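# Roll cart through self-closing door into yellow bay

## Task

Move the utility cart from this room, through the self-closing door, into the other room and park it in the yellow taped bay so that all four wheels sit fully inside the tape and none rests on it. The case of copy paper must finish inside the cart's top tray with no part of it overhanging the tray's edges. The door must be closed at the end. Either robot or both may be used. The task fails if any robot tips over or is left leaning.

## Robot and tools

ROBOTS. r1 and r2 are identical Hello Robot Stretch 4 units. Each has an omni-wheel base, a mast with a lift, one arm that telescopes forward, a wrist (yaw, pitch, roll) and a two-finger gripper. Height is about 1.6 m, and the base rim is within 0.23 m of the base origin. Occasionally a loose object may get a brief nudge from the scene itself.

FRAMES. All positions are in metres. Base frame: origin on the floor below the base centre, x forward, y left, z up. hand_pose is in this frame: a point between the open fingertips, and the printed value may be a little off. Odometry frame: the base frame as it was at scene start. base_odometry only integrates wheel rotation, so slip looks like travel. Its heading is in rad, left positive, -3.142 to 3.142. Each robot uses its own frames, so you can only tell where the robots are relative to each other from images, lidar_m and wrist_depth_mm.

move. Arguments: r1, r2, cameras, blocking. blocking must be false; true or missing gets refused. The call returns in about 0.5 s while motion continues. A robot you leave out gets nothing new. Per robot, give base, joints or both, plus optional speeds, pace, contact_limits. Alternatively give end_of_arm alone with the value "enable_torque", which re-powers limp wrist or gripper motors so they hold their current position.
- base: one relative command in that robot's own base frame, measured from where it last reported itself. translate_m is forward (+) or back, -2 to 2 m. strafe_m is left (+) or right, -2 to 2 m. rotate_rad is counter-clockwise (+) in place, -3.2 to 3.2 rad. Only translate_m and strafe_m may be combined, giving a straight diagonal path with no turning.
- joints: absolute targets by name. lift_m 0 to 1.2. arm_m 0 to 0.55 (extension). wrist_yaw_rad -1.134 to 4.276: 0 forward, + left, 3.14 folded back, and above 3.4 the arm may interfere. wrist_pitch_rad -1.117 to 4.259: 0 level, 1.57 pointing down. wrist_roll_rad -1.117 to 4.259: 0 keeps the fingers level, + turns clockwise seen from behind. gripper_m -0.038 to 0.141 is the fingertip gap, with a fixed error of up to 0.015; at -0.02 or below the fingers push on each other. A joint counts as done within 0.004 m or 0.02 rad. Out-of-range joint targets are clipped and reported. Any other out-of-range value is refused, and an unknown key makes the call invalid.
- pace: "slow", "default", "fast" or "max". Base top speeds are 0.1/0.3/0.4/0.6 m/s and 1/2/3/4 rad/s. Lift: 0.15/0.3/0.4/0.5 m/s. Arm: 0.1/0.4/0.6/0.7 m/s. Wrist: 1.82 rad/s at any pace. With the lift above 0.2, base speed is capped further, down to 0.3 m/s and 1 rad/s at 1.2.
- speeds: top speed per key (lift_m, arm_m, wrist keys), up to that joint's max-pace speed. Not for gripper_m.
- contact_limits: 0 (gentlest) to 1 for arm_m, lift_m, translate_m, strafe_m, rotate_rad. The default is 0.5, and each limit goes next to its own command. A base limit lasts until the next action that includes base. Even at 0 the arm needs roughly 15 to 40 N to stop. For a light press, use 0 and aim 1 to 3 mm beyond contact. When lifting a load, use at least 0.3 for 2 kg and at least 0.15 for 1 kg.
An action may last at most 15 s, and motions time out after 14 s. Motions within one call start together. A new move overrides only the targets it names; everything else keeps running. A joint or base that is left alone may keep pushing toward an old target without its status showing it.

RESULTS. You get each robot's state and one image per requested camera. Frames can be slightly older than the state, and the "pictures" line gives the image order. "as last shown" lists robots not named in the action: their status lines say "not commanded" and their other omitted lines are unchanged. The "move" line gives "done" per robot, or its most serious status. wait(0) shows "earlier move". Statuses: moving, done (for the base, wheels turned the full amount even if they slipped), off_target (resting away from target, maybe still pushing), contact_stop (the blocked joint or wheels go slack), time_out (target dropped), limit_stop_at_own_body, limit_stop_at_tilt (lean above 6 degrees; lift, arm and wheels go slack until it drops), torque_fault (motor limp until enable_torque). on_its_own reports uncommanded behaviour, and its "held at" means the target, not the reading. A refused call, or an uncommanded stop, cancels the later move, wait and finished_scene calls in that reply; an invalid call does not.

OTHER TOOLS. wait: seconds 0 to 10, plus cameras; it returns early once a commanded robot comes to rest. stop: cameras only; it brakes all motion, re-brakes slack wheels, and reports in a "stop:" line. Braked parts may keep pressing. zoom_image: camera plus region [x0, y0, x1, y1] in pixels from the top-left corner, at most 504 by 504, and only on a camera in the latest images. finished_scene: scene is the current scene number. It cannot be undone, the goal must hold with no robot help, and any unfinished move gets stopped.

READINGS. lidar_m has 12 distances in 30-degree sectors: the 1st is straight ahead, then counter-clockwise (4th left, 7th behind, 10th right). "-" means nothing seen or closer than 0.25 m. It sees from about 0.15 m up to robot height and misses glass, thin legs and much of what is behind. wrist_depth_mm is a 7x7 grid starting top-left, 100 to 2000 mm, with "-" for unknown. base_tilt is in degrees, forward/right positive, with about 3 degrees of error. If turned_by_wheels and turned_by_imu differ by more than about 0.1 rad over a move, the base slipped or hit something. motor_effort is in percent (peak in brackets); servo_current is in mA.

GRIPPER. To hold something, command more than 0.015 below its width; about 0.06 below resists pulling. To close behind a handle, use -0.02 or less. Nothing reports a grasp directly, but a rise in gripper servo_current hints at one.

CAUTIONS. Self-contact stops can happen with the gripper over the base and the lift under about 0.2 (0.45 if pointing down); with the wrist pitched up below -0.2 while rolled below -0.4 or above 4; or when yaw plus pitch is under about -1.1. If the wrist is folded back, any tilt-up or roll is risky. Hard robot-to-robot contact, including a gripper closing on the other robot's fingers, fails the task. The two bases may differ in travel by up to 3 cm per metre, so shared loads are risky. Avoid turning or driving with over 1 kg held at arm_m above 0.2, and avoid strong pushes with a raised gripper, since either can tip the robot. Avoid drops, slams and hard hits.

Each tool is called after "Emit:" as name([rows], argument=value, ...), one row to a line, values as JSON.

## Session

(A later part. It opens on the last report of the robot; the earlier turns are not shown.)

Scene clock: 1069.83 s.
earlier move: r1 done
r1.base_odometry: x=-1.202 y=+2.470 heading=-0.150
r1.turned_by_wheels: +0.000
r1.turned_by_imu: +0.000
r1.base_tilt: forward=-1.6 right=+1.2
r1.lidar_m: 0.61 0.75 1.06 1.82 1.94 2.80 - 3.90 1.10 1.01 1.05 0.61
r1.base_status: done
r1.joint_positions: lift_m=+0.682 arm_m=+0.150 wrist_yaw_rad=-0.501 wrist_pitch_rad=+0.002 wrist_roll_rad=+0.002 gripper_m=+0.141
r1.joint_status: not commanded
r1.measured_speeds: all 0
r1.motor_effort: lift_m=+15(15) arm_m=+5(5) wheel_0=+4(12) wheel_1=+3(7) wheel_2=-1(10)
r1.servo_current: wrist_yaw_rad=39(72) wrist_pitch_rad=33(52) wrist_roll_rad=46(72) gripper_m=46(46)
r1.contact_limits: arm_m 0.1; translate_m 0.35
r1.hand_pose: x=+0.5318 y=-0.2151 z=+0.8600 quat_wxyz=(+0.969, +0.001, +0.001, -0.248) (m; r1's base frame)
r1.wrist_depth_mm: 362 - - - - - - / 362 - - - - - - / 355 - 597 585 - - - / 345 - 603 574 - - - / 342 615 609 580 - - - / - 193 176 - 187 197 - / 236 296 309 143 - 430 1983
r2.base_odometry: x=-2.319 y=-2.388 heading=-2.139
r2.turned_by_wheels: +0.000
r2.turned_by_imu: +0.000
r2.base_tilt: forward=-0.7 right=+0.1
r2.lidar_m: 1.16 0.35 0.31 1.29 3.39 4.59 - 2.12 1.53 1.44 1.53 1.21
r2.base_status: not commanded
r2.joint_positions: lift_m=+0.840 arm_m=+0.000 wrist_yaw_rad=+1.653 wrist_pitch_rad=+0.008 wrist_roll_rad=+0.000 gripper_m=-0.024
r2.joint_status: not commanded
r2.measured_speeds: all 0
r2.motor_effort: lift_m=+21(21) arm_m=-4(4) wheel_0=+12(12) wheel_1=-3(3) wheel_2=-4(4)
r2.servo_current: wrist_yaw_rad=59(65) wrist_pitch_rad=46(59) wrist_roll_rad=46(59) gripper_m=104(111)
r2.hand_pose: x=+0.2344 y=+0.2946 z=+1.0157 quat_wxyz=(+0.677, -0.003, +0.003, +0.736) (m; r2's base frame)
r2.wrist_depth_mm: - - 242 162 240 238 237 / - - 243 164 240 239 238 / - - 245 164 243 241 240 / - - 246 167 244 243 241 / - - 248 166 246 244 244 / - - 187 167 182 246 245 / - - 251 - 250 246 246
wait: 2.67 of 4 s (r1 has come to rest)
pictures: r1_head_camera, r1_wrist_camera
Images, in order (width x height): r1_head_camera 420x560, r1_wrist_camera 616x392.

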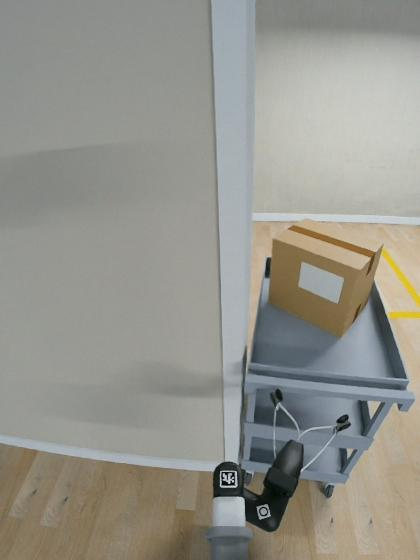

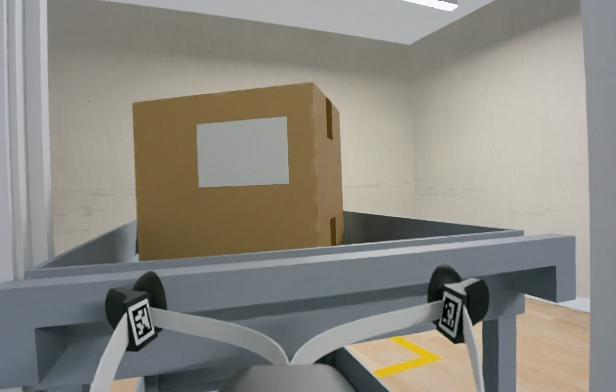

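Emit:
zoom_image(camera="r1_head_camera", region=[190, 220, 420, 500])

Emit:
zoom_image(camera="r1_wrist_camera", region=[0, 180, 250, 392])

Emit:
move(cameras=["r1_head_left_camera","r1_head_right_camera","r2_head_left_camera","r2_head_camera"], blocking=false)

Scaled by 1.800 from the camera's 420x560 image, which has a finer 600x800 frame.

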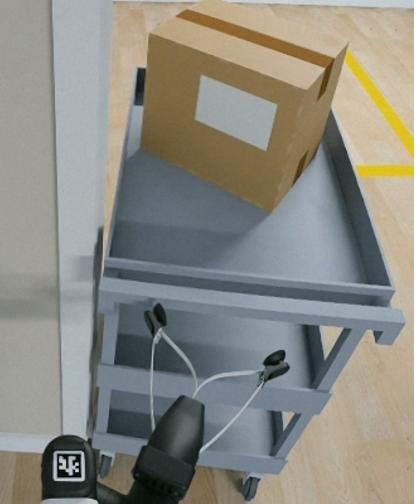

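Scaled by 2.016.

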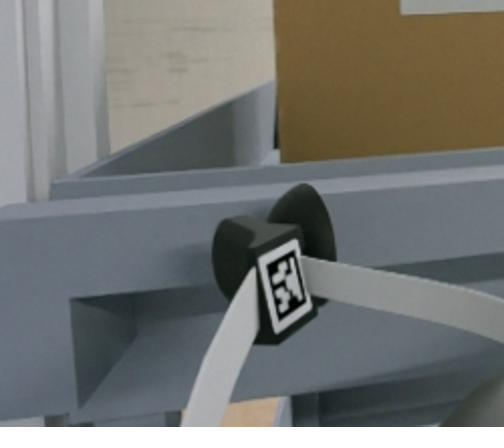

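Scene clock: 1105.10 s.
r1.base_odometry: x=-1.202 y=+2.470 heading=-0.150
r1.turned_by_wheels: +0.000
r1.turned_by_imu: +0.000
r1.base_tilt: forward=-1.6 right=+1.3
r1.lidar_m: 0.61 0.71 1.09 1.82 1.94 2.81 - 3.89 1.09 1.02 1.07 0.61
r1.base_status: done
r1.joint_positions: lift_m=+0.682 arm_m=+0.150 wrist_yaw_rad=-0.501 wrist_pitch_rad=+0.002 wrist_roll_rad=+0.002 gripper_m=+0.141
r1.joint_status: not commanded
r1.measured_speeds: all 0
r1.motor_effort: lift_m=+15(15) arm_m=+5(5) wheel_0=+4(12) wheel_1=+3(7) wheel_2=-1(10)
r1.servo_current: wrist_yaw_rad=65(72) wrist_pitch_rad=39(52) wrist_roll_rad=52(72) gripper_m=39(46)
r1.contact_limits: arm_m 0.1; translate_m 0.35
r1.hand_pose: x=+0.5318 y=-0.2151 z=+0.8600 quat_wxyz=(+0.969, +0.001, +0.001, -0.248) (m; r1's base frame)
r1.wrist_depth_mm: 359 - - - - - - / 359 - - - - - - / 353 - 603 580 - - - / 345 - 603 585 - - - / 340 627 609 585 - - - / - 194 176 - 187 196 - / 236 296 307 143 - 430 1983
r2.base_odometry: x=-2.319 y=-2.388 heading=-2.139
r2.turned_by_wheels: +0.000
r2.turned_by_imu: +0.000
r2.base_tilt: forward=-0.7 right=+0.0
r2.lidar_m: 1.14 0.32 0.30 1.32 3.38 4.56 - 2.15 1.55 1.47 1.54 1.21
r2.base_status: not commanded
r2.joint_positions: lift_m=+0.840 arm_m=+0.000 wrist_yaw_rad=+1.653 wrist_pitch_rad=+0.008 wrist_roll_rad=+0.000 gripper_m=-0.024
r2.joint_status: not commanded
r2.measured_speeds: all 0
r2.motor_effort: lift_m=+21(21) arm_m=-4(4) wheel_0=+12(12) wheel_1=-3(3) wheel_2=-3(4)
r2.servo_current: wrist_yaw_rad=59(65) wrist_pitch_rad=46(59) wrist_roll_rad=39(59) gripper_m=104(111)
r2.hand_pose: x=+0.2344 y=+0.2946 z=+1.0157 quat_wxyz=(+0.677, -0.003, +0.003, +0.736) (m; r2's base frame)
r2.wrist_depth_mm: - - 242 163 240 237 237 / - - 243 164 242 241 238 / - - 245 164 243 241 240 / - - 247 167 244 243 242 / - - 248 166 245 244 245 / - - 187 167 182 247 244 / - - 252 - 249 247 246
pictures: r1_head_left_camera, r1_head_right_camera, r2_head_camera, r2_head_left_camera
Images, in order (width x height): r1_head_left_camera 420x672, r1_head_right_camera 420x672, r2_head_camera 420x560, r2_head_left_camera 420x672.

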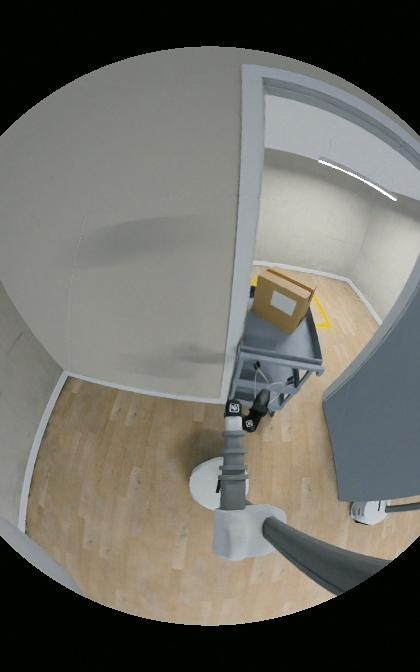

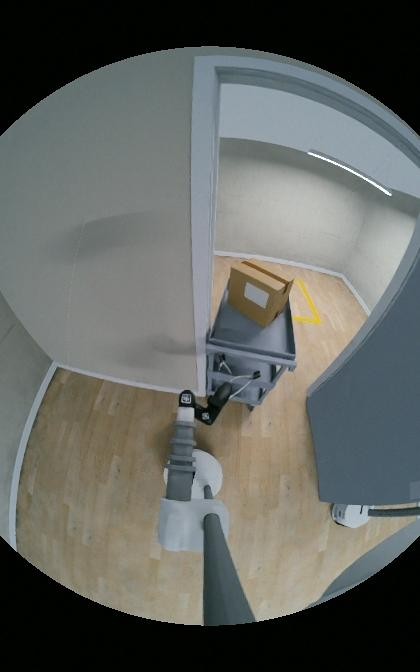

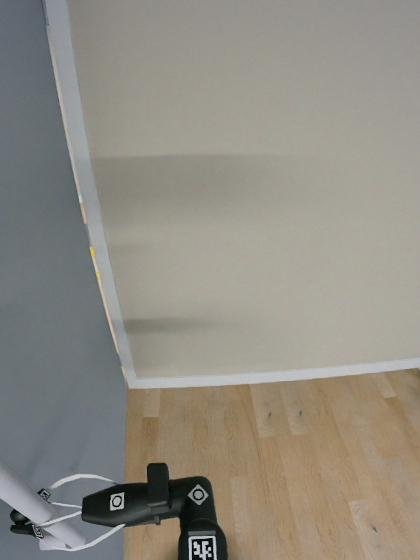

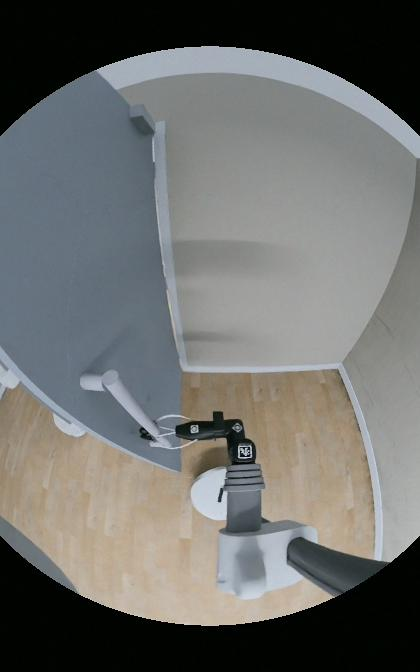

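Emit:
move(r1={"base":{"translate_m":-0.1},"joints":{"arm_m":0.0},"pace":"slow"}, cameras=[], blocking=false)

Emit:
wait(seconds=3, cameras=[])

Emit:
move(r1={"base":{"strafe_m":-0.105},"joints":{"wrist_yaw_rad":-0.1,"wrist_roll_rad":1.57,"lift_m":0.702},"pace":"slow"}, cameras=[], blocking=false)

Emit:
wait(seconds=3, cameras=["r1_head_camera","r1_wrist_camera"])

Scene clock: 1149.97 s.
move: r1 moving
r1.base_odometry: x=-1.214 y=+2.472 heading=-0.150
r1.turned_by_wheels: +0.000
r1.turned_by_imu: -0.001
r1.base_tilt: forward=-1.6 right=+1.3
r1.lidar_m: 0.62 0.75 1.07 1.84 1.94 2.78 - 3.93 1.07 1.02 1.06 0.59
r1.base_status: translate_m moving
r1.joint_positions: lift_m=+0.682 arm_m=+0.137 wrist_yaw_rad=-0.501 wrist_pitch_rad=+0.002 wrist_roll_rad=+0.002 gripper_m=+0.141
r1.joint_status: arm_m moving
r1.measured_speeds: translate_m=-0.048 strafe_m=+0.000 rotate_rad=+0.000 lift_m=+0.000 arm_m=-0.049 wrist_yaw_rad=+0.000 wrist_pitch_rad=+0.000 wrist_roll_rad=+0.000
r1.motor_effort: lift_m=+15(15) arm_m=-4(6) wheel_0=-4(5) wheel_1=-4(4) wheel_2=+6(6)
r1.servo_current: wrist_yaw_rad=52(59) wrist_pitch_rad=39(46) wrist_roll_rad=39(59) gripper_m=39(46)
r1.hand_pose: x=+0.5194 y=-0.2151 z=+0.8600 quat_wxyz=(+0.969, +0.001, +0.001, -0.248) (m; r1's base frame)
r1.wrist_depth_mm: 368 - - - - - - / 366 - - - - - - / 364 - 627 603 - - - / 364 - 621 603 - - - / 364 647 627 603 - - - / - 193 176 359 191 193 - / 272 317 332 136 - 1708 1808
r2: as last shown
r2.lidar_m: 1.15 0.34 0.31 1.29 3.41 4.59 - 2.16 1.51 1.46 1.51 1.23
r2.motor_effort: lift_m=+21(21) arm_m=-4(4) wheel_0=+11(12) wheel_1=-3(3) wheel_2=-4(4)
r2.servo_current: wrist_yaw_rad=39(59) wrist_pitch_rad=52(52) wrist_roll_rad=46(59) gripper_m=104(111)
r2.wrist_depth_mm: - - 243 163 240 238 237 / - - 244 164 241 240 238 / - - 245 164 243 242 239 / - - 247 167 244 242 241 / - - 248 167 246 245 244 / - - 186 167 182 246 244 / - - 251 - 249 247 246
pictures: none
No camera images: "cameras" was empty.

Scene clock: 1152.27 s.
earlier move: r1 done
r1.base_odometry: x=-1.301 y=+2.485 heading=-0.150
r1.turned_by_wheels: +0.000
r1.turned_by_imu: +0.000
r1.base_tilt: forward=-1.6 right=+1.2
r1.lidar_m: 0.69 0.84 1.23 1.84 1.96 2.82 - 3.90 1.24 1.01 1.07 0.68
r1.base_status: done
r1.joint_positions: lift_m=+0.682 arm_m=+0.000 wrist_yaw_rad=-0.501 wrist_pitch_rad=+0.002 wrist_roll_rad=+0.002 gripper_m=+0.141
r1.joint_status: all done
r1.measured_speeds: all 0
r1.motor_effort: lift_m=+15(15) arm_m=-5(8) wheel_0=-4(7) wheel_1=-3(5) wheel_2=+2(7)
r1.servo_current: wrist_yaw_rad=33(65) wrist_pitch_rad=46(52) wrist_roll_rad=39(72) gripper_m=39(52)
r1.hand_pose: x=+0.3820 y=-0.2151 z=+0.8600 quat_wxyz=(+0.969, +0.001, +0.001, -0.248) (m; r1's base frame)
r1.wrist_depth_mm: - - - - - - - / - - - - - - - / - 854 798 - - - - / 564 854 809 - - - - / 449 - - - - - - / 504 197 569 - 627 196 - / 512 156 - 143 - 1808 -
r2.base_odometry: x=-2.319 y=-2.388 heading=-2.139
r2.turned_by_wheels: +0.000
r2.turned_by_imu: +0.000
r2.base_tilt: forward=-0.6 right=+0.0
r2.lidar_m: 1.15 0.33 0.32 1.23 3.40 4.55 - 2.13 1.56 1.46 1.53 1.23
r2.base_status: not commanded
r2.joint_positions: lift_m=+0.840 arm_m=+0.000 wrist_yaw_rad=+1.653 wrist_pitch_rad=+0.008 wrist_roll_rad=+0.000 gripper_m=-0.024
r2.joint_status: not commanded
r2.measured_speeds: all 0
r2.motor_effort: lift_m=+21(21) arm_m=-4(4) wheel_0=+12(12) wheel_1=-3(3) wheel_2=-4(4)
r2.servo_current: wrist_yaw_rad=33(65) wrist_pitch_rad=52(59) wrist_roll_rad=52(59) gripper_m=111(111)
r2.hand_pose: x=+0.2344 y=+0.2946 z=+1.0157 quat_wxyz=(+0.677, -0.003, +0.003, +0.736) (m; r2's base frame)
r2.wrist_depth_mm: - - 242 163 240 237 238 / - - 243 164 241 239 239 / - - 246 164 243 241 240 / - - 246 167 245 243 242 / - - 249 166 245 245 243 / - - 187 167 182 246 246 / - - 252 - 248 247 247
wait: 2.30 of 3 s (r1 has come to rest)
pictures: none
No camera images: "cameras" was empty.

Scene clock: 1152.77 s.
move: r1 moving
r1.base_odometry: x=-1.303 y=+2.471 heading=-0.150
r1.turned_by_wheels: +0.000
r1.turned_by_imu: +0.000
r1.base_tilt: forward=-1.6 right=+1.3
r1.lidar_m: 0.68 0.84 1.20 1.85 1.97 2.83 - 3.87 1.21 1.01 1.04 0.69
r1.base_status: strafe_m moving
r1.joint_positions: lift_m=+0.700 arm_m=+0.000 wrist_yaw_rad=-0.169 wrist_pitch_rad=+0.002 wrist_roll_rad=+0.406 gripper_m=+0.141
r1.joint_status: lift_m moving; wrist_yaw_rad moving; wrist_roll_rad moving
r1.measured_speeds: translate_m=+0.000 strafe_m=-0.056 rotate_rad=-0.001 lift_m=+0.029 arm_m=+0.000 wrist_yaw_rad=+0.782 wrist_pitch_rad=+0.000 wrist_roll_rad=+1.718
r1.motor_effort: lift_m=+24(26) arm_m=-5(5) wheel_0=+6(7) wheel_1=-7(9) wheel_2=+0(1)
r1.servo_current: wrist_yaw_rad=72(85) wrist_pitch_rad=39(52) wrist_roll_rad=111(111) gripper_m=39(52)
r1.hand_pose: x=+0.4406 y=-0.1346 z=+0.8774 quat_wxyz=(+0.976, +0.201, -0.016, -0.083) (m; r1's base frame)
r1.wrist_depth_mm: - - - - - - - / - - - - - - - / - 627 - 798 - - - / - 609 - 809 831 488 - / - - 917 539 544 544 - / - 195 183 544 211 196 1661 / - - 535 143 - - 1336
r2: as last shown
r2.base_tilt: forward=-0.7 right=+0.0
r2.lidar_m: 1.15 0.32 0.30 1.24 3.39 4.57 - 2.13 1.53 1.46 1.53 1.23
r2.motor_effort: lift_m=+21(21) arm_m=-4(4) wheel_0=+12(12) wheel_1=-2(3) wheel_2=-4(4)
r2.servo_current: wrist_yaw_rad=46(52) wrist_pitch_rad=46(59) wrist_roll_rad=52(52) gripper_m=104(111)
r2.wrist_depth_mm: - - 241 162 238 238 237 / - - 243 164 240 240 239 / - - 245 164 243 241 240 / - - 247 168 244 242 242 / - - 248 166 245 244 243 / - - 187 167 182 246 245 / - - 252 - 249 247 246
pictures: none
No camera images: "cameras" was empty.

Scene clock: 1154.47 s.
earlier move: r1 done
r1.base_odometry: x=-1.316 y=+2.382 heading=-0.150
r1.turned_by_wheels: +0.000
r1.turned_by_imu: -0.001
r1.base_tilt: forward=-1.6 right=+1.3
r1.lidar_m: 0.66 0.83 1.21 1.94 2.06 2.93 - 3.78 1.00 0.91 0.96 0.66
r1.base_status: done
r1.joint_positions: lift_m=+0.701 arm_m=+0.000 wrist_yaw_rad=-0.103 wrist_pitch_rad=+0.002 wrist_roll_rad=+1.568 gripper_m=+0.141
r1.joint_status: all done
r1.measured_speeds: all 0
r1.motor_effort: lift_m=+25(27) arm_m=-4(5) wheel_0=+3(8) wheel_1=-3(9) wheel_2=+0(2)
r1.servo_current: wrist_yaw_rad=46(85) wrist_pitch_rad=39(52) wrist_roll_rad=52(111) gripper_m=39(52)
r1.hand_pose: x=+0.4489 y=-0.1166 z=+0.8791 quat_wxyz=(+0.707, +0.705, -0.036, -0.037) (m; r1's base frame)
r1.wrist_depth_mm: - - - - - 1430 1160 / - - - - - 1863 500 / - - 820 741 - - 504 / - - 788 741 - - 517 / - - 891 820 - - 521 / - 210 - - 209 195 530 / 640 609 603 143 - - -
r2.base_odometry: x=-2.319 y=-2.388 heading=-2.139
r2.turned_by_wheels: +0.000
r2.turned_by_imu: +0.000
r2.base_tilt: forward=-0.7 right=+0.0
r2.lidar_m: 1.14 0.33 0.31 1.15 3.42 4.60 - 2.15 1.56 1.47 1.53 1.24
r2.base_status: not commanded
r2.joint_positions: lift_m=+0.840 arm_m=+0.000 wrist_yaw_rad=+1.653 wrist_pitch_rad=+0.008 wrist_roll_rad=+0.000 gripper_m=-0.024
r2.joint_status: not commanded
r2.measured_speeds: all 0
r2.motor_effort: lift_m=+21(21) arm_m=-4(4) wheel_0=+12(12) wheel_1=-2(3) wheel_2=-3(4)
r2.servo_current: wrist_yaw_rad=46(72) wrist_pitch_rad=52(59) wrist_roll_rad=59(59) gripper_m=98(111)
r2.hand_pose: x=+0.2344 y=+0.2946 z=+1.0157 quat_wxyz=(+0.677, -0.003, +0.003, +0.736) (m; r2's base frame)
r2.wrist_depth_mm: - - 242 163 239 238 237 / - - 243 164 240 239 239 / - - 245 164 243 240 240 / - - 247 168 244 242 241 / - - 249 166 246 245 244 / - - 186 167 183 247 246 / - - 251 - 249 247 245
wait: 1.70 of 3 s (r1 has come to rest)
pictures: r1_head_camera, r1_wrist_camera
Images, in order (width x height): r1_head_camera 420x560, r1_wrist_camera 616x392.

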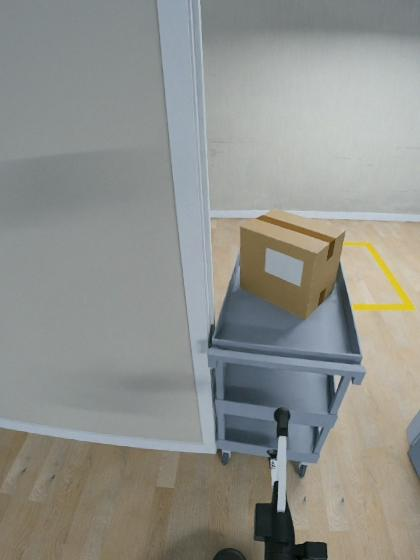

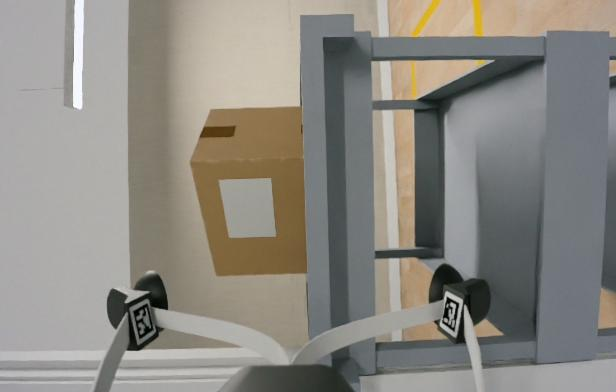

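Emit:
move(r1={"base":{"translate_m":0.17,"strafe_m":-0.06},"joints":{"wrist_yaw_rad":-0.14,"lift_m":0.694},"pace":"slow","contact_limits":{"translate_m":0.2}}, cameras=[], blocking=false)

Emit:
wait(seconds=4, cameras=["r1_head_camera","r1_wrist_camera"])

Scene clock: 1183.70 s.
move: r1 moving
r1.base_odometry: x=-1.305 y=+2.375 heading=-0.150
r1.turned_by_wheels: +0.000
r1.turned_by_imu: +0.000
r1.base_tilt: forward=-1.6 right=+1.3
r1.lidar_m: 0.65 0.81 1.22 1.93 2.06 2.95 - 3.76 0.98 0.91 0.94 0.66
r1.base_status: translate_m moving; strafe_m moving
r1.joint_positions: lift_m=+0.695 arm_m=+0.000 wrist_yaw_rad=-0.137 wrist_pitch_rad=+0.002 wrist_roll_rad=+1.568 gripper_m=+0.141
r1.joint_status: lift_m moving; wrist_yaw_rad moving
r1.measured_speeds: translate_m=+0.048 strafe_m=-0.016 rotate_rad=-0.001 lift_m=+0.000 arm_m=+0.000 wrist_yaw_rad=+0.000 wrist_pitch_rad=+0.000 wrist_roll_rad=+0.000
r1.motor_effort: lift_m=+13(24) arm_m=-5(5) wheel_0=+7(7) wheel_1=+2(3) wheel_2=-4(6)
r1.servo_current: wrist_yaw_rad=46(78) wrist_pitch_rad=46(46) wrist_roll_rad=52(59) gripper_m=46(52)
r1.contact_limits: translate_m 0.2
r1.hand_pose: x=+0.4447 y=-0.1261 z=+0.8722 quat_wxyz=(+0.706, +0.704, -0.048, -0.049) (m; r1's base frame)
r1.wrist_depth_mm: - - - - - 1756 1229 / - - - - - 504 508 / - - - 854 - - 504 / - - 741 732 - - 508 / - - 820 768 - - 504 / - 209 866 854 211 194 512 / - - - 143 - 1863 -
r2: as last shown
r2.base_tilt: forward=-0.7 right=+0.1
r2.lidar_m: 1.16 0.33 0.31 1.14 3.38 4.57 - 2.13 1.55 1.45 1.53 1.23
r2.motor_effort: lift_m=+21(21) arm_m=-4(4) wheel_0=+12(12) wheel_1=-3(3) wheel_2=-4(4)
r2.servo_current: wrist_yaw_rad=52(52) wrist_pitch_rad=52(59) wrist_roll_rad=33(59) gripper_m=104(104)
r2.wrist_depth_mm: - - 242 162 240 239 237 / - - 244 164 241 240 239 / - - 246 164 243 242 241 / - - 248 167 245 244 242 / - - 249 166 247 244 244 / - - 186 167 182 246 245 / - - 251 - 250 247 247
pictures: none
No camera images: "cameras" was empty.

Scene clock: 1186.23 s.
earlier move: r1 done
r1.base_odometry: x=-1.158 y=+2.297 heading=-0.150
r1.turned_by_wheels: +0.000
r1.turned_by_imu: +0.000
r1.base_tilt: forward=-1.6 right=+1.3
r1.lidar_m: 0.48 0.65 0.97 1.98 2.12 3.04 - 3.70 0.90 0.85 0.88 0.50
r1.base_status: done
r1.joint_positions: lift_m=+0.695 arm_m=+0.000 wrist_yaw_rad=-0.137 wrist_pitch_rad=+0.002 wrist_roll_rad=+1.568 gripper_m=+0.141
r1.joint_status: all done
r1.measured_speeds: all 0
r1.motor_effort: lift_m=+12(24) arm_m=-5(5) wheel_0=+4(9) wheel_1=+3(6) wheel_2=-2(7)
r1.servo_current: wrist_yaw_rad=46(78) wrist_pitch_rad=39(52) wrist_roll_rad=46(78) gripper_m=39(52)
r1.contact_limits: translate_m 0.2
r1.hand_pose: x=+0.4447 y=-0.1261 z=+0.8722 quat_wxyz=(+0.706, +0.704, -0.048, -0.049) (m; r1's base frame)
r1.wrist_depth_mm: - - - - - 1661 1182 / - - - - 340 580 345 / - - - 707 336 - - / - - 580 564 336 - - / - - 591 580 338 - - / - 210 634 640 191 195 - / - - - 142 340 1983 -
r2.base_odometry: x=-2.319 y=-2.388 heading=-2.139
r2.turned_by_wheels: +0.000
r2.turned_by_imu: +0.000
r2.base_tilt: forward=-0.7 right=+0.0
r2.lidar_m: 1.15 0.31 0.29 1.26 3.40 4.60 - 2.15 1.55 1.45 1.53 1.19
r2.base_status: not commanded
r2.joint_positions: lift_m=+0.840 arm_m=+0.000 wrist_yaw_rad=+1.653 wrist_pitch_rad=+0.008 wrist_roll_rad=+0.000 gripper_m=-0.024
r2.joint_status: not commanded
r2.measured_speeds: all 0
r2.motor_effort: lift_m=+21(21) arm_m=-4(4) wheel_0=+12(12) wheel_1=-3(3) wheel_2=-4(4)
r2.servo_current: wrist_yaw_rad=52(65) wrist_pitch_rad=46(59) wrist_roll_rad=46(65) gripper_m=104(111)
r2.hand_pose: x=+0.2344 y=+0.2946 z=+1.0157 quat_wxyz=(+0.677, -0.003, +0.003, +0.736) (m; r2's base frame)
r2.wrist_depth_mm: - - 241 163 239 239 237 / - - 243 164 240 240 238 / - - 246 165 242 241 242 / - - 247 167 244 242 243 / - - 249 166 246 246 243 / - - 187 167 182 247 245 / - - 250 - 249 246 246
wait: 2.53 of 4 s (r1 has come to rest)
pictures: r1_head_camera, r1_wrist_camera
Images, in order (width x height): r1_head_camera 420x560, r1_wrist_camera 616x392.

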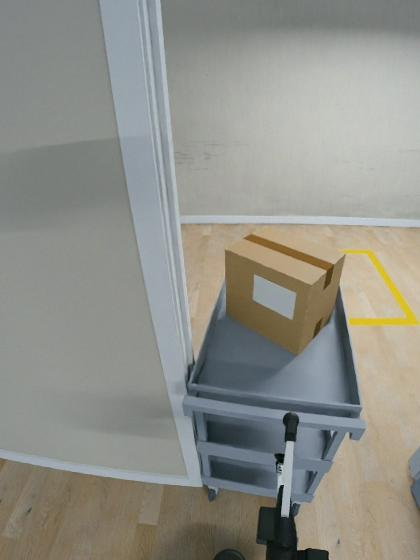

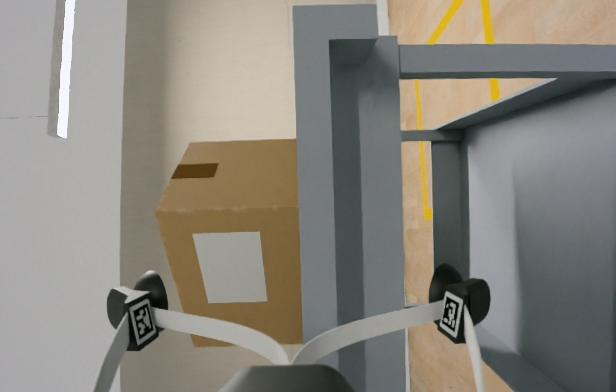

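Emit:
move(r1={"base":{"translate_m":0.085,"strafe_m":-0.02},"joints":{"lift_m":0.687},"pace":"slow","contact_limits":{"translate_m":0.15}}, cameras=[], blocking=false)

Emit:
wait(seconds=3, cameras=["r1_head_camera","r1_wrist_camera"])

Scene clock: 1196.90 s.
move: r1 moving
r1.base_odometry: x=-1.146 y=+2.292 heading=-0.150
r1.turned_by_wheels: +0.000
r1.turned_by_imu: +0.000
r1.base_tilt: forward=-1.6 right=+1.3
r1.lidar_m: 0.46 0.63 0.92 2.00 2.13 3.04 - 3.67 0.90 0.85 0.89 0.49
r1.base_status: translate_m moving; strafe_m moving
r1.joint_positions: lift_m=+0.688 arm_m=+0.000 wrist_yaw_rad=-0.137 wrist_pitch_rad=+0.002 wrist_roll_rad=+1.568 gripper_m=+0.141
r1.joint_status: lift_m moving
r1.measured_speeds: translate_m=+0.048 strafe_m=-0.012 rotate_rad=-0.003 lift_m=+0.000 arm_m=+0.000 wrist_yaw_rad=+0.000 wrist_pitch_rad=+0.000 wrist_roll_rad=+0.000
r1.motor_effort: lift_m=+13(13) arm_m=-5(5) wheel_0=+6(7) wheel_1=+3(5) wheel_2=-6(7)
r1.servo_current: wrist_yaw_rad=59(59) wrist_pitch_rad=46(46) wrist_roll_rad=52(65) gripper_m=46(46)
r1.contact_limits: translate_m 0.15
r1.hand_pose: x=+0.4447 y=-0.1261 z=+0.8652 quat_wxyz=(+0.706, +0.704, -0.048, -0.049) (m; r1's base frame)
r1.wrist_depth_mm: - - - 262 - 1618 1182 / - - - - 329 569 347 / - - - 668 325 - - / - - 569 264 324 - - / - - 574 564 327 - - / - 210 621 266 191 195 - / - - - 142 330 - -
r2: as last shown
r2.base_tilt: forward=-0.7 right=+0.1
r2.lidar_m: 1.16 0.33 0.32 1.27 3.40 4.58 - 2.14 1.53 1.45 1.52 1.22
r2.motor_effort: lift_m=+21(21) arm_m=-4(4) wheel_0=+12(12) wheel_1=-3(3) wheel_2=-3(4)
r2.servo_current: wrist_yaw_rad=46(59) wrist_pitch_rad=46(59) wrist_roll_rad=59(59) gripper_m=104(104)
r2.wrist_depth_mm: - - 243 163 240 238 238 / - - 244 164 240 239 239 / - - 245 164 243 242 240 / - - 246 168 244 243 242 / - - 249 166 245 244 243 / - - 187 167 182 246 245 / - - 252 - 250 247 247
pictures: none
No camera images: "cameras" was empty.

Scene clock: 1198.53 s.
earlier move: r1 done
r1.base_odometry: x=-1.077 y=+2.265 heading=-0.150
r1.turned_by_wheels: +0.000
r1.turned_by_imu: +0.000
r1.base_tilt: forward=-1.6 right=+1.2
r1.lidar_m: 0.41 0.44 0.81 2.01 2.12 3.03 - 3.72 0.88 0.82 0.87 0.43
r1.base_status: done
r1.joint_positions: lift_m=+0.688 arm_m=+0.000 wrist_yaw_rad=-0.137 wrist_pitch_rad=+0.002 wrist_roll_rad=+1.568 gripper_m=+0.141
r1.joint_status: all done
r1.measured_speeds: all 0
r1.motor_effort: lift_m=+12(13) arm_m=-5(5) wheel_0=+3(9) wheel_1=+3(5) wheel_2=-2(7)
r1.servo_current: wrist_yaw_rad=52(65) wrist_pitch_rad=46(52) wrist_roll_rad=46(72) gripper_m=46(52)
r1.contact_limits: translate_m 0.15
r1.hand_pose: x=+0.4447 y=-0.1261 z=+0.8652 quat_wxyz=(+0.706, +0.704, -0.048, -0.049) (m; r1's base frame)
r1.wrist_depth_mm: - - - 247 246 255 255 / - - - 247 248 1708 1229 / - - 647 248 249 - - / - - 504 250 250 - - / - - 496 250 250 - - / - 210 539 191 250 195 - / - - 627 143 253 1983 -
r2.base_odometry: x=-2.319 y=-2.388 heading=-2.139
r2.turned_by_wheels: +0.000
r2.turned_by_imu: +0.000
r2.base_tilt: forward=-0.7 right=+0.0
r2.lidar_m: 1.16 0.33 0.30 3.28 3.40 4.59 - 2.13 1.54 1.45 1.52 1.24
r2.base_status: not commanded
r2.joint_positions: lift_m=+0.840 arm_m=+0.000 wrist_yaw_rad=+1.653 wrist_pitch_rad=+0.008 wrist_roll_rad=+0.000 gripper_m=-0.024
r2.joint_status: not commanded
r2.measured_speeds: all 0
r2.motor_effort: lift_m=+21(21) arm_m=-4(4) wheel_0=+12(12) wheel_1=-3(3) wheel_2=-4(4)
r2.servo_current: wrist_yaw_rad=52(59) wrist_pitch_rad=52(59) wrist_roll_rad=52(59) gripper_m=98(111)
r2.hand_pose: x=+0.2344 y=+0.2946 z=+1.0157 quat_wxyz=(+0.677, -0.003, +0.003, +0.736) (m; r2's base frame)
r2.wrist_depth_mm: - - 243 163 239 239 237 / - - 243 164 241 239 238 / - - 246 164 242 241 241 / - - 247 167 245 243 242 / - - 248 166 245 244 243 / - - 187 167 182 245 245 / - - 252 - 250 247 246
wait: 1.63 of 3 s (r1 has come to rest)
pictures: r1_head_camera, r1_wrist_camera
Images, in order (width x height): r1_head_camera 420x560, r1_wrist_camera 616x392.

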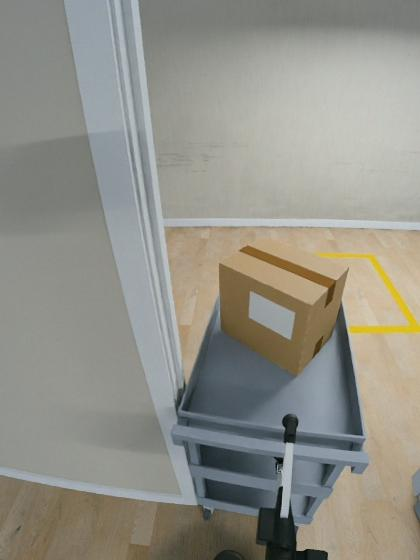

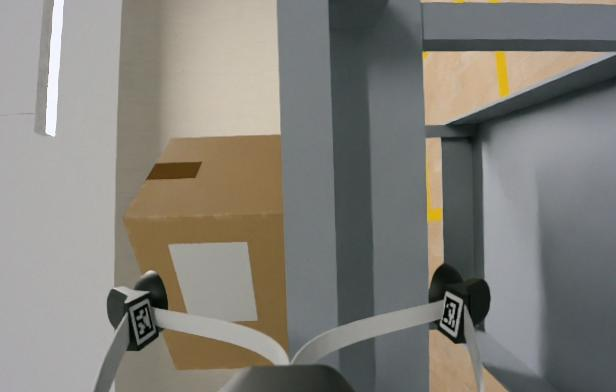

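Emit:
move(r1={"base":{"translate_m":0.015},"pace":"slow","contact_limits":{"translate_m":0.15}}, cameras=[], blocking=false)

Emit:
wait(seconds=2, cameras=[])

Emit:
move(r1={"joints":{"gripper_m":-0.01}}, cameras=[], blocking=false)

Emit:
wait(seconds=3, cameras=["r1_head_camera","r1_wrist_camera"])

Scene clock: 1204.50 s.
move: r1 moving
r1.base_odometry: x=-1.065 y=+2.263 heading=-0.149
r1.turned_by_wheels: +0.000
r1.turned_by_imu: +0.000
r1.base_tilt: forward=-1.6 right=+1.3
r1.lidar_m: 0.39 0.43 0.81 1.99 2.12 3.08 - 3.67 0.88 0.84 0.84 0.41
r1.base_status: translate_m moving
r1.joint_positions: lift_m=+0.688 arm_m=+0.000 wrist_yaw_rad=-0.137 wrist_pitch_rad=+0.002 wrist_roll_rad=+1.568 gripper_m=+0.141
r1.joint_status: not commanded
r1.measured_speeds: translate_m=+0.029 strafe_m=+0.000 rotate_rad=+0.000 lift_m=+0.000 arm_m=+0.000 wrist_yaw_rad=+0.000 wrist_pitch_rad=+0.000 wrist_roll_rad=+0.000
r1.motor_effort: lift_m=+12(12) arm_m=-5(5) wheel_0=+2(5) wheel_1=+4(8) wheel_2=-3(6)
r1.servo_current: wrist_yaw_rad=52(52) wrist_pitch_rad=39(46) wrist_roll_rad=52(52) gripper_m=39(46)
r1.contact_limits: translate_m 0.15
r1.hand_pose: x=+0.4447 y=-0.1261 z=+0.8652 quat_wxyz=(+0.706, +0.704, -0.048, -0.049) (m; r1's base frame)
r1.wrist_depth_mm: - - - - 236 244 260 / - - - - 237 1708 1205 / - - 634 237 239 - - / - 544 492 178 239 - - / - - 488 180 240 - - / - 210 530 180 241 194 - / - - 609 143 242 - -
r2: as last shown
r2.base_tilt: forward=-0.7 right=+0.1
r2.lidar_m: 1.14 0.34 0.30 3.26 3.39 4.55 - 2.13 1.52 1.48 1.52 1.21
r2.servo_current: wrist_yaw_rad=59(59) wrist_pitch_rad=52(59) wrist_roll_rad=59(59) gripper_m=98(104)
r2.wrist_depth_mm: - - 242 162 239 238 237 / - - 244 164 241 240 239 / - - 244 164 242 241 239 / - - 247 168 244 242 242 / - - 248 167 246 246 243 / - - 186 167 182 246 246 / - - 252 - 248 247 246
pictures: none
No camera images: "cameras" was empty.

Scene clock: 1205.07 s.
earlier move: r1 done
r1.base_odometry: x=-1.062 y=+2.262 heading=-0.149
r1.turned_by_wheels: +0.000
r1.turned_by_imu: +0.000
r1.base_tilt: forward=-1.6 right=+1.3
r1.lidar_m: 0.37 0.45 0.81 2.00 2.15 3.06 - 3.69 0.87 0.81 0.87 0.41
r1.base_status: done
r1.joint_positions: lift_m=+0.688 arm_m=+0.000 wrist_yaw_rad=-0.137 wrist_pitch_rad=+0.002 wrist_roll_rad=+1.568 gripper_m=+0.141
r1.joint_status: not commanded
r1.measured_speeds: all 0
r1.motor_effort: lift_m=+12(12) arm_m=-4(5) wheel_0=+4(5) wheel_1=+2(8) wheel_2=-1(6)
r1.servo_current: wrist_yaw_rad=46(59) wrist_pitch_rad=39(52) wrist_roll_rad=46(65) gripper_m=46(52)
r1.contact_limits: translate_m 0.15
r1.hand_pose: x=+0.4447 y=-0.1261 z=+0.8652 quat_wxyz=(+0.706, +0.704, -0.048, -0.049) (m; r1's base frame)
r1.wrist_depth_mm: - - - 233 232 242 263 / - - - 232 234 1661 1229 / - - 627 173 234 - - / - 530 480 175 235 - - / - - 484 176 236 - - / - 210 530 176 236 195 - / - - 609 142 238 - -
r2.base_odometry: x=-2.319 y=-2.388 heading=-2.139
r2.turned_by_wheels: +0.000
r2.turned_by_imu: +0.000
r2.base_tilt: forward=-0.7 right=+0.0
r2.lidar_m: 1.16 0.34 0.31 3.28 3.40 4.59 - 2.18 1.53 1.46 1.53 1.23
r2.base_status: not commanded
r2.joint_positions: lift_m=+0.840 arm_m=+0.000 wrist_yaw_rad=+1.653 wrist_pitch_rad=+0.008 wrist_roll_rad=+0.000 gripper_m=-0.024
r2.joint_status: not commanded
r2.measured_speeds: all 0
r2.motor_effort: lift_m=+21(21) arm_m=-4(4) wheel_0=+12(12) wheel_1=-2(3) wheel_2=-3(4)
r2.servo_current: wrist_yaw_rad=39(59) wrist_pitch_rad=59(59) wrist_roll_rad=46(59) gripper_m=104(111)
r2.hand_pose: x=+0.2344 y=+0.2946 z=+1.0157 quat_wxyz=(+0.677, -0.003, +0.003, +0.736) (m; r2's base frame)
r2.wrist_depth_mm: - - 243 163 239 238 236 / - - 243 164 241 240 238 / - - 246 164 242 242 241 / - - 247 167 245 243 242 / - - 248 166 246 244 243 / - - 187 167 182 246 244 / - - 251 - 248 247 248
wait: 0.57 of 2 s (r1 has come to rest)
pictures: none
No camera images: "cameras" was empty.

Scene clock: 1205.57 s.
move: r1 moving
r1.base_odometry: x=-1.062 y=+2.262 heading=-0.149
r1.turned_by_wheels: +0.000
r1.turned_by_imu: +0.000
r1.base_tilt: forward=-1.6 right=+1.3
r1.lidar_m: 0.38 0.47 0.80 2.00 2.10 3.07 - 3.66 0.88 0.83 0.85 0.41
r1.base_status: not commanded
r1.joint_positions: lift_m=+0.688 arm_m=+0.000 wrist_yaw_rad=-0.137 wrist_pitch_rad=+0.002 wrist_roll_rad=+1.568 gripper_m=+0.130
r1.joint_status: gripper_m moving
r1.measured_speeds: all 0
r1.motor_effort: lift_m=+12(12) arm_m=-5(5) wheel_0=+4(5) wheel_1=+2(2) wheel_2=-2(2)
r1.servo_current: wrist_yaw_rad=39(72) wrist_pitch_rad=39(46) wrist_roll_rad=33(52) gripper_m=85(98)
r1.contact_limits: translate_m 0.15
r1.hand_pose: x=+0.4447 y=-0.1261 z=+0.8652 quat_wxyz=(+0.706, +0.704, -0.048, -0.049) (m; r1's base frame)
r1.wrist_depth_mm: - - - 231 232 242 263 / - - - 232 234 1661 1205 / - - 627 174 233 - - / - 530 480 174 235 - - / - - 484 176 236 - - / - 210 530 176 237 196 - / - - 603 141 237 - -
r2: as last shown
r2.lidar_m: 1.15 0.33 0.30 3.28 3.41 4.57 - 2.14 1.54 1.46 1.51 1.21
r2.motor_effort: lift_m=+21(21) arm_m=-4(4) wheel_0=+12(12) wheel_1=-3(3) wheel_2=-3(4)
r2.servo_current: wrist_yaw_rad=46(52) wrist_pitch_rad=52(59) wrist_roll_rad=52(52) gripper_m=104(111)
r2.wrist_depth_mm: - - 241 163 239 239 237 / - - 243 164 242 240 238 / - - 246 164 243 241 241 / - - 247 168 244 243 241 / - - 248 166 245 244 244 / - - 187 167 183 245 246 / - - 252 - 249 247 247
pictures: none
No camera images: "cameras" was empty.

Scene clock: 1207.47 s.
earlier move: r1 done
r1.base_odometry: x=-1.062 y=+2.262 heading=-0.149
r1.turned_by_wheels: +0.000
r1.turned_by_imu: +0.000
r1.base_tilt: forward=-1.6 right=+1.3
r1.lidar_m: 0.39 0.49 0.78 1.99 2.14 3.09 - 3.66 0.89 0.80 0.85 0.42
r1.base_status: not commanded
r1.joint_positions: lift_m=+0.687 arm_m=+0.000 wrist_yaw_rad=-0.139 wrist_pitch_rad=+0.007 wrist_roll_rad=+1.568 gripper_m=-0.009
r1.joint_status: all done
r1.measured_speeds: all 0
r1.motor_effort: lift_m=+16(16) arm_m=+4(5) wheel_0=+3(5) wheel_1=+2(2) wheel_2=+1(2)
r1.servo_current: wrist_yaw_rad=46(72) wrist_pitch_rad=46(59) wrist_roll_rad=39(72) gripper_m=65(150)
r1.contact_limits: translate_m 0.15
r1.hand_pose: x=+0.4443 y=-0.1266 z=+0.8635 quat_wxyz=(+0.706, +0.705, -0.047, -0.052) (m; r1's base frame)
r1.wrist_depth_mm: - - - - 240 251 272 / - - - 239 241 1661 - / - - 615 241 242 - - / - 504 480 241 243 - - / - 517 500 243 245 - - / - - 190 183 183 - - / - - 609 144 247 - -
r2.base_odometry: x=-2.319 y=-2.388 heading=-2.139
r2.turned_by_wheels: +0.000
r2.turned_by_imu: +0.000
r2.base_tilt: forward=-0.7 right=+0.1
r2.lidar_m: 1.16 0.32 0.32 3.28 3.41 4.59 - 2.13 1.55 1.46 1.53 1.22
r2.base_status: not commanded
r2.joint_positions: lift_m=+0.840 arm_m=+0.000 wrist_yaw_rad=+1.653 wrist_pitch_rad=+0.008 wrist_roll_rad=+0.000 gripper_m=-0.024
r2.joint_status: not commanded
r2.measured_speeds: all 0
r2.motor_effort: lift_m=+21(21) arm_m=-4(4) wheel_0=+11(12) wheel_1=-3(3) wheel_2=-3(4)
r2.servo_current: wrist_yaw_rad=46(59) wrist_pitch_rad=39(59) wrist_roll_rad=46(59) gripper_m=111(111)
r2.hand_pose: x=+0.2344 y=+0.2946 z=+1.0157 quat_wxyz=(+0.677, -0.003, +0.003, +0.736) (m; r2's base frame)
r2.wrist_depth_mm: - - 242 162 240 239 237 / - - 243 164 241 240 238 / - - 245 164 244 241 240 / - - 247 167 245 242 242 / - - 248 166 245 245 245 / - - 187 167 182 246 245 / - - 250 - 248 247 247
wait: 1.90 of 3 s (r1 has come to rest)
pictures: r1_head_camera, r1_wrist_camera
Images, in order (width x height): r1_head_camera 420x560, r1_wrist_camera 616x392.

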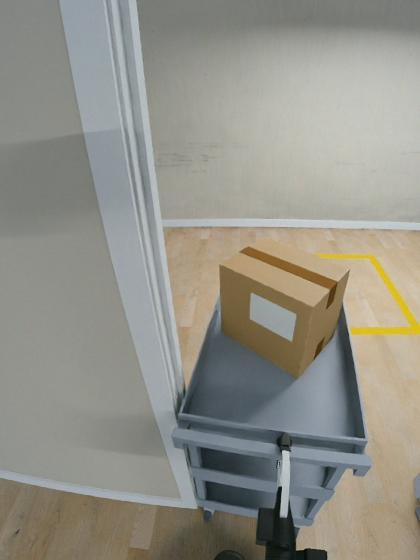

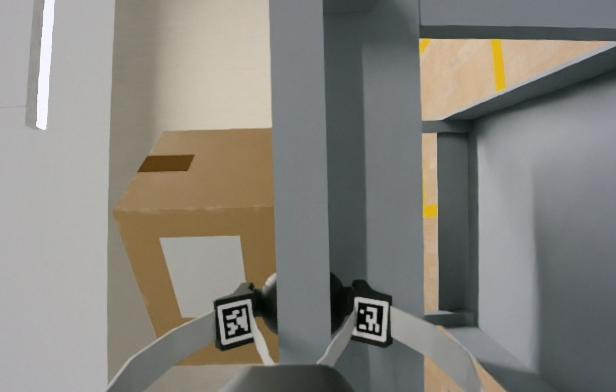

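Emit:
move(r1={"base":{"translate_m":-0.43,"strafe_m":-0.016},"pace":"slow","contact_limits":{"translate_m":0.4}}, cameras=[], blocking=false)

Emit:
wait(seconds=6, cameras=["r1_head_camera"])

Scene clock: 1223.03 s.
move: r1 moving
r1.base_odometry: x=-1.074 y=+2.264 heading=-0.149
r1.turned_by_wheels: +0.000
r1.turned_by_imu: +0.000
r1.base_tilt: forward=-1.6 right=+1.3
r1.lidar_m: 0.41 0.46 0.83 2.00 2.15 3.07 - 3.67 0.88 0.82 0.85 0.43
r1.base_status: translate_m moving; strafe_m moving
r1.joint_positions: lift_m=+0.687 arm_m=+0.000 wrist_yaw_rad=-0.139 wrist_pitch_rad=+0.007 wrist_roll_rad=+1.568 gripper_m=-0.009
r1.joint_status: not commanded
r1.measured_speeds: translate_m=-0.048 strafe_m=-0.002 rotate_rad=+0.002 lift_m=+0.000 arm_m=+0.000 wrist_yaw_rad=+0.000 wrist_pitch_rad=+0.000 wrist_roll_rad=+0.000
r1.motor_effort: lift_m=+16(16) arm_m=+2(4) wheel_0=-6(6) wheel_1=-4(6) wheel_2=+6(7)
r1.servo_current: wrist_yaw_rad=33(52) wrist_pitch_rad=59(59) wrist_roll_rad=46(59) gripper_m=72(72)
r1.contact_limits: translate_m 0.4
r1.hand_pose: x=+0.4444 y=-0.1266 z=+0.8635 quat_wxyz=(+0.706, +0.705, -0.047, -0.052) (m; r1's base frame)
r1.wrist_depth_mm: - - - - 236 254 1078 / - - - - 237 1661 - / - - 597 238 240 - - / - 492 469 241 242 - - / - - 500 242 245 - - / - - 190 184 183 - - / - - 621 144 248 - -
r2: as last shown
r2.base_tilt: forward=-0.7 right=+0.0
r2.lidar_m: 1.15 0.35 0.29 3.29 3.39 4.60 - 2.16 1.55 1.45 1.51 1.22
r2.motor_effort: lift_m=+21(21) arm_m=-4(4) wheel_0=+12(12) wheel_1=-3(3) wheel_2=-4(4)
r2.servo_current: wrist_yaw_rad=39(59) wrist_pitch_rad=52(52) wrist_roll_rad=52(52) gripper_m=104(111)
r2.wrist_depth_mm: - - 242 163 238 239 237 / - - 244 164 242 240 239 / - - 246 164 242 240 240 / - - 247 167 244 243 243 / - - 249 166 247 245 243 / - - 186 167 182 247 246 / - - 253 - 249 247 246
pictures: none
No camera images: "cameras" was empty.

Scene clock: 1228.13 s.
earlier move: r1 done
r1.base_odometry: x=-1.489 y=+2.311 heading=-0.150
r1.turned_by_wheels: +0.000
r1.turned_by_imu: -0.001
r1.base_tilt: forward=-1.6 right=+1.3
r1.lidar_m: 0.41 0.46 1.44 2.04 2.17 3.12 - 3.61 1.01 0.83 0.87 0.41
r1.base_status: done
r1.joint_positions: lift_m=+0.687 arm_m=+0.000 wrist_yaw_rad=-0.140 wrist_pitch_rad=+0.007 wrist_roll_rad=+1.568 gripper_m=-0.009
r1.joint_status: not commanded
r1.measured_speeds: all 0
r1.motor_effort: lift_m=+16(16) arm_m=-4(4) wheel_0=-7(10) wheel_1=-2(7) wheel_2=+3(11)
r1.servo_current: wrist_yaw_rad=65(72) wrist_pitch_rad=52(65) wrist_roll_rad=52(78) gripper_m=65(72)
r1.contact_limits: translate_m 0.4
r1.hand_pose: x=+0.4443 y=-0.1268 z=+0.8635 quat_wxyz=(+0.706, +0.705, -0.047, -0.052) (m; r1's base frame)
r1.wrist_depth_mm: - - - 251 253 260 263 / - - - 251 251 1661 1182 / - - - 250 251 - - / - - 504 251 251 - - / - 508 492 210 250 - - / - - 188 198 183 - - / - - 591 142 251 - -
r2.base_odometry: x=-2.319 y=-2.388 heading=-2.139
r2.turned_by_wheels: +0.000
r2.turned_by_imu: +0.001
r2.base_tilt: forward=-0.6 right=+0.0
r2.lidar_m: 1.16 0.34 0.33 1.03 3.42 4.56 - 2.16 1.54 1.47 1.53 1.23
r2.base_status: not commanded
r2.joint_positions: lift_m=+0.840 arm_m=+0.000 wrist_yaw_rad=+1.653 wrist_pitch_rad=+0.008 wrist_roll_rad=+0.000 gripper_m=-0.024
r2.joint_status: not commanded
r2.measured_speeds: all 0
r2.motor_effort: lift_m=+21(21) arm_m=-4(4) wheel_0=+12(12) wheel_1=-2(3) wheel_2=-4(4)
r2.servo_current: wrist_yaw_rad=52(59) wrist_pitch_rad=52(59) wrist_roll_rad=52(59) gripper_m=104(111)
r2.hand_pose: x=+0.2344 y=+0.2946 z=+1.0157 quat_wxyz=(+0.677, -0.003, +0.003, +0.736) (m; r2's base frame)
r2.wrist_depth_mm: - - 243 163 239 239 237 / - - 244 164 241 240 239 / - - 246 164 244 241 240 / - - 247 167 244 243 242 / - - 249 166 246 244 244 / - - 186 167 182 245 246 / - - 253 - 249 247 246
wait: 5.10 of 6 s (r1 has come to rest)
pictures: r1_head_camera
Images, in order (width x height): r1_head_camera 420x560.

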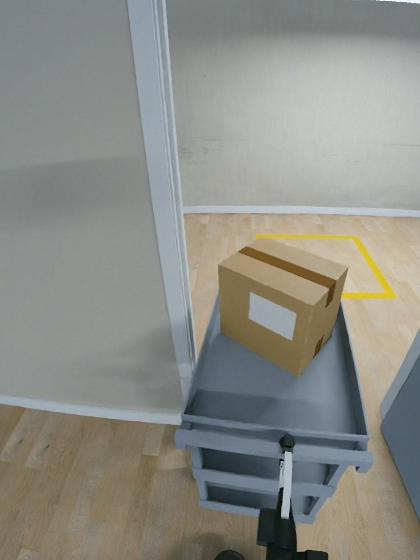

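Emit:
move(r1={"base":{"translate_m":-0.45,"strafe_m":-0.08},"pace":"slow","contact_limits":{"translate_m":0.4}}, cameras=[], blocking=false)

Emit:
wait(seconds=6, cameras=["r1_head_camera","r1_wrist_camera"])

Scene clock: 1235.07 s.
move: r1 moving
r1.base_odometry: x=-1.502 y=+2.310 heading=-0.150
r1.turned_by_wheels: +0.000
r1.turned_by_imu: -0.001
r1.base_tilt: forward=-1.6 right=+1.3
r1.lidar_m: 0.40 1.00 1.46 2.04 2.16 3.10 - 3.62 1.02 0.83 0.87 0.43
r1.base_status: translate_m moving; strafe_m moving
r1.joint_positions: lift_m=+0.687 arm_m=+0.000 wrist_yaw_rad=-0.140 wrist_pitch_rad=+0.007 wrist_roll_rad=+1.568 gripper_m=-0.009
r1.joint_status: not commanded
r1.measured_speeds: translate_m=-0.049 strafe_m=-0.008 rotate_rad=+0.002 lift_m=+0.000 arm_m=+0.000 wrist_yaw_rad=+0.000 wrist_pitch_rad=+0.000 wrist_roll_rad=+0.000
r1.motor_effort: lift_m=+16(16) arm_m=-4(4) wheel_0=-6(9) wheel_1=-7(7) wheel_2=+6(7)
r1.servo_current: wrist_yaw_rad=46(52) wrist_pitch_rad=46(52) wrist_roll_rad=59(59) gripper_m=65(65)
r1.contact_limits: translate_m 0.4
r1.hand_pose: x=+0.4443 y=-0.1268 z=+0.8635 quat_wxyz=(+0.706, +0.705, -0.047, -0.052) (m; r1's base frame)
r1.wrist_depth_mm: - - - 250 252 262 262 / - - - 251 251 1708 1255 / - - - 252 252 - - / - - 504 251 251 - - / - 508 496 249 250 - - / - - 190 198 183 - - / - - 591 142 251 - -
r2: as last shown
r2.turned_by_imu: +0.000
r2.base_tilt: forward=-0.7 right=+0.1
r2.lidar_m: 1.15 0.34 0.32 1.01 3.38 4.59 - 2.14 1.55 1.47 1.53 1.22
r2.motor_effort: lift_m=+21(21) arm_m=-4(4) wheel_0=+12(12) wheel_1=-3(3) wheel_2=-4(4)
r2.servo_current: wrist_yaw_rad=46(52) wrist_pitch_rad=46(59) wrist_roll_rad=52(59) gripper_m=111(111)
r2.wrist_depth_mm: - - 242 163 239 237 237 / - - 244 164 241 240 239 / - - 245 164 243 240 240 / - - 246 168 244 243 242 / - - 249 166 246 245 244 / - - 187 167 183 246 245 / - - 251 - 248 246 246
pictures: none
No camera images: "cameras" was empty.

Scene clock: 1240.40 s.
earlier move: r1 done
r1.base_odometry: x=-1.946 y=+2.299 heading=-0.150
r1.turned_by_wheels: +0.000
r1.turned_by_imu: +0.001
r1.base_tilt: forward=-1.6 right=+1.3
r1.lidar_m: 0.39 0.45 2.10 2.14 2.29 3.30 - 3.47 2.65 0.91 0.85 0.41
r1.base_status: done
r1.joint_positions: lift_m=+0.687 arm_m=+0.000 wrist_yaw_rad=-0.138 wrist_pitch_rad=+0.007 wrist_roll_rad=+1.568 gripper_m=-0.009
r1.joint_status: not commanded
r1.measured_speeds: all 0
r1.motor_effort: lift_m=+16(16) arm_m=-4(4) wheel_0=-2(9) wheel_1=-3(7) wheel_2=+3(8)
r1.servo_current: wrist_yaw_rad=39(78) wrist_pitch_rad=46(59) wrist_roll_rad=52(78) gripper_m=72(72)
r1.contact_limits: translate_m 0.4
r1.hand_pose: x=+0.4445 y=-0.1263 z=+0.8635 quat_wxyz=(+0.706, +0.705, -0.046, -0.051) (m; r1's base frame)
r1.wrist_depth_mm: - - - 250 251 259 259 / - - - 251 251 1708 1205 / - - - 249 252 - - / - 559 504 249 251 - - / - 508 492 249 251 - - / - - 213 200 186 - - / - 150 603 143 250 - -
r2.base_odometry: x=-2.319 y=-2.388 heading=-2.139
r2.turned_by_wheels: +0.000
r2.turned_by_imu: +0.001
r2.base_tilt: forward=-0.7 right=+0.1
r2.lidar_m: 1.16 0.32 0.30 0.85 0.94 4.57 - 2.18 1.55 1.47 1.53 1.21
r2.base_status: not commanded
r2.joint_positions: lift_m=+0.840 arm_m=+0.000 wrist_yaw_rad=+1.653 wrist_pitch_rad=+0.008 wrist_roll_rad=+0.000 gripper_m=-0.024
r2.joint_status: not commanded
r2.measured_speeds: all 0
r2.motor_effort: lift_m=+21(21) arm_m=-4(4) wheel_0=+12(12) wheel_1=-2(3) wheel_2=-4(4)
r2.servo_current: wrist_yaw_rad=52(65) wrist_pitch_rad=52(59) wrist_roll_rad=52(72) gripper_m=104(111)
r2.hand_pose: x=+0.2344 y=+0.2946 z=+1.0157 quat_wxyz=(+0.677, -0.003, +0.003, +0.736) (m; r2's base frame)
r2.wrist_depth_mm: - - 241 163 240 237 237 / - - 245 164 241 240 237 / - - 244 164 243 241 240 / - - 246 167 244 243 242 / - - 248 166 246 245 243 / - - 187 167 182 246 245 / - - 251 - 248 247 247
wait: 5.33 of 6 s (r1 has come to rest)
pictures: r1_head_camera, r1_wrist_camera
Images, in order (width x height): r1_head_camera 420x560, r1_wrist_camera 616x392.

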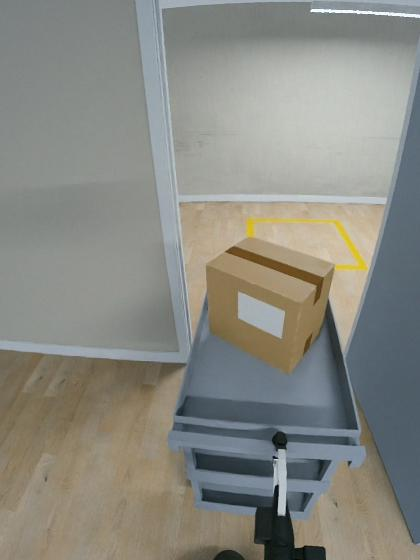

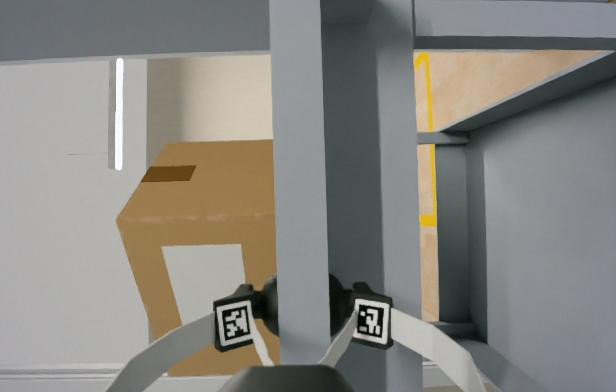

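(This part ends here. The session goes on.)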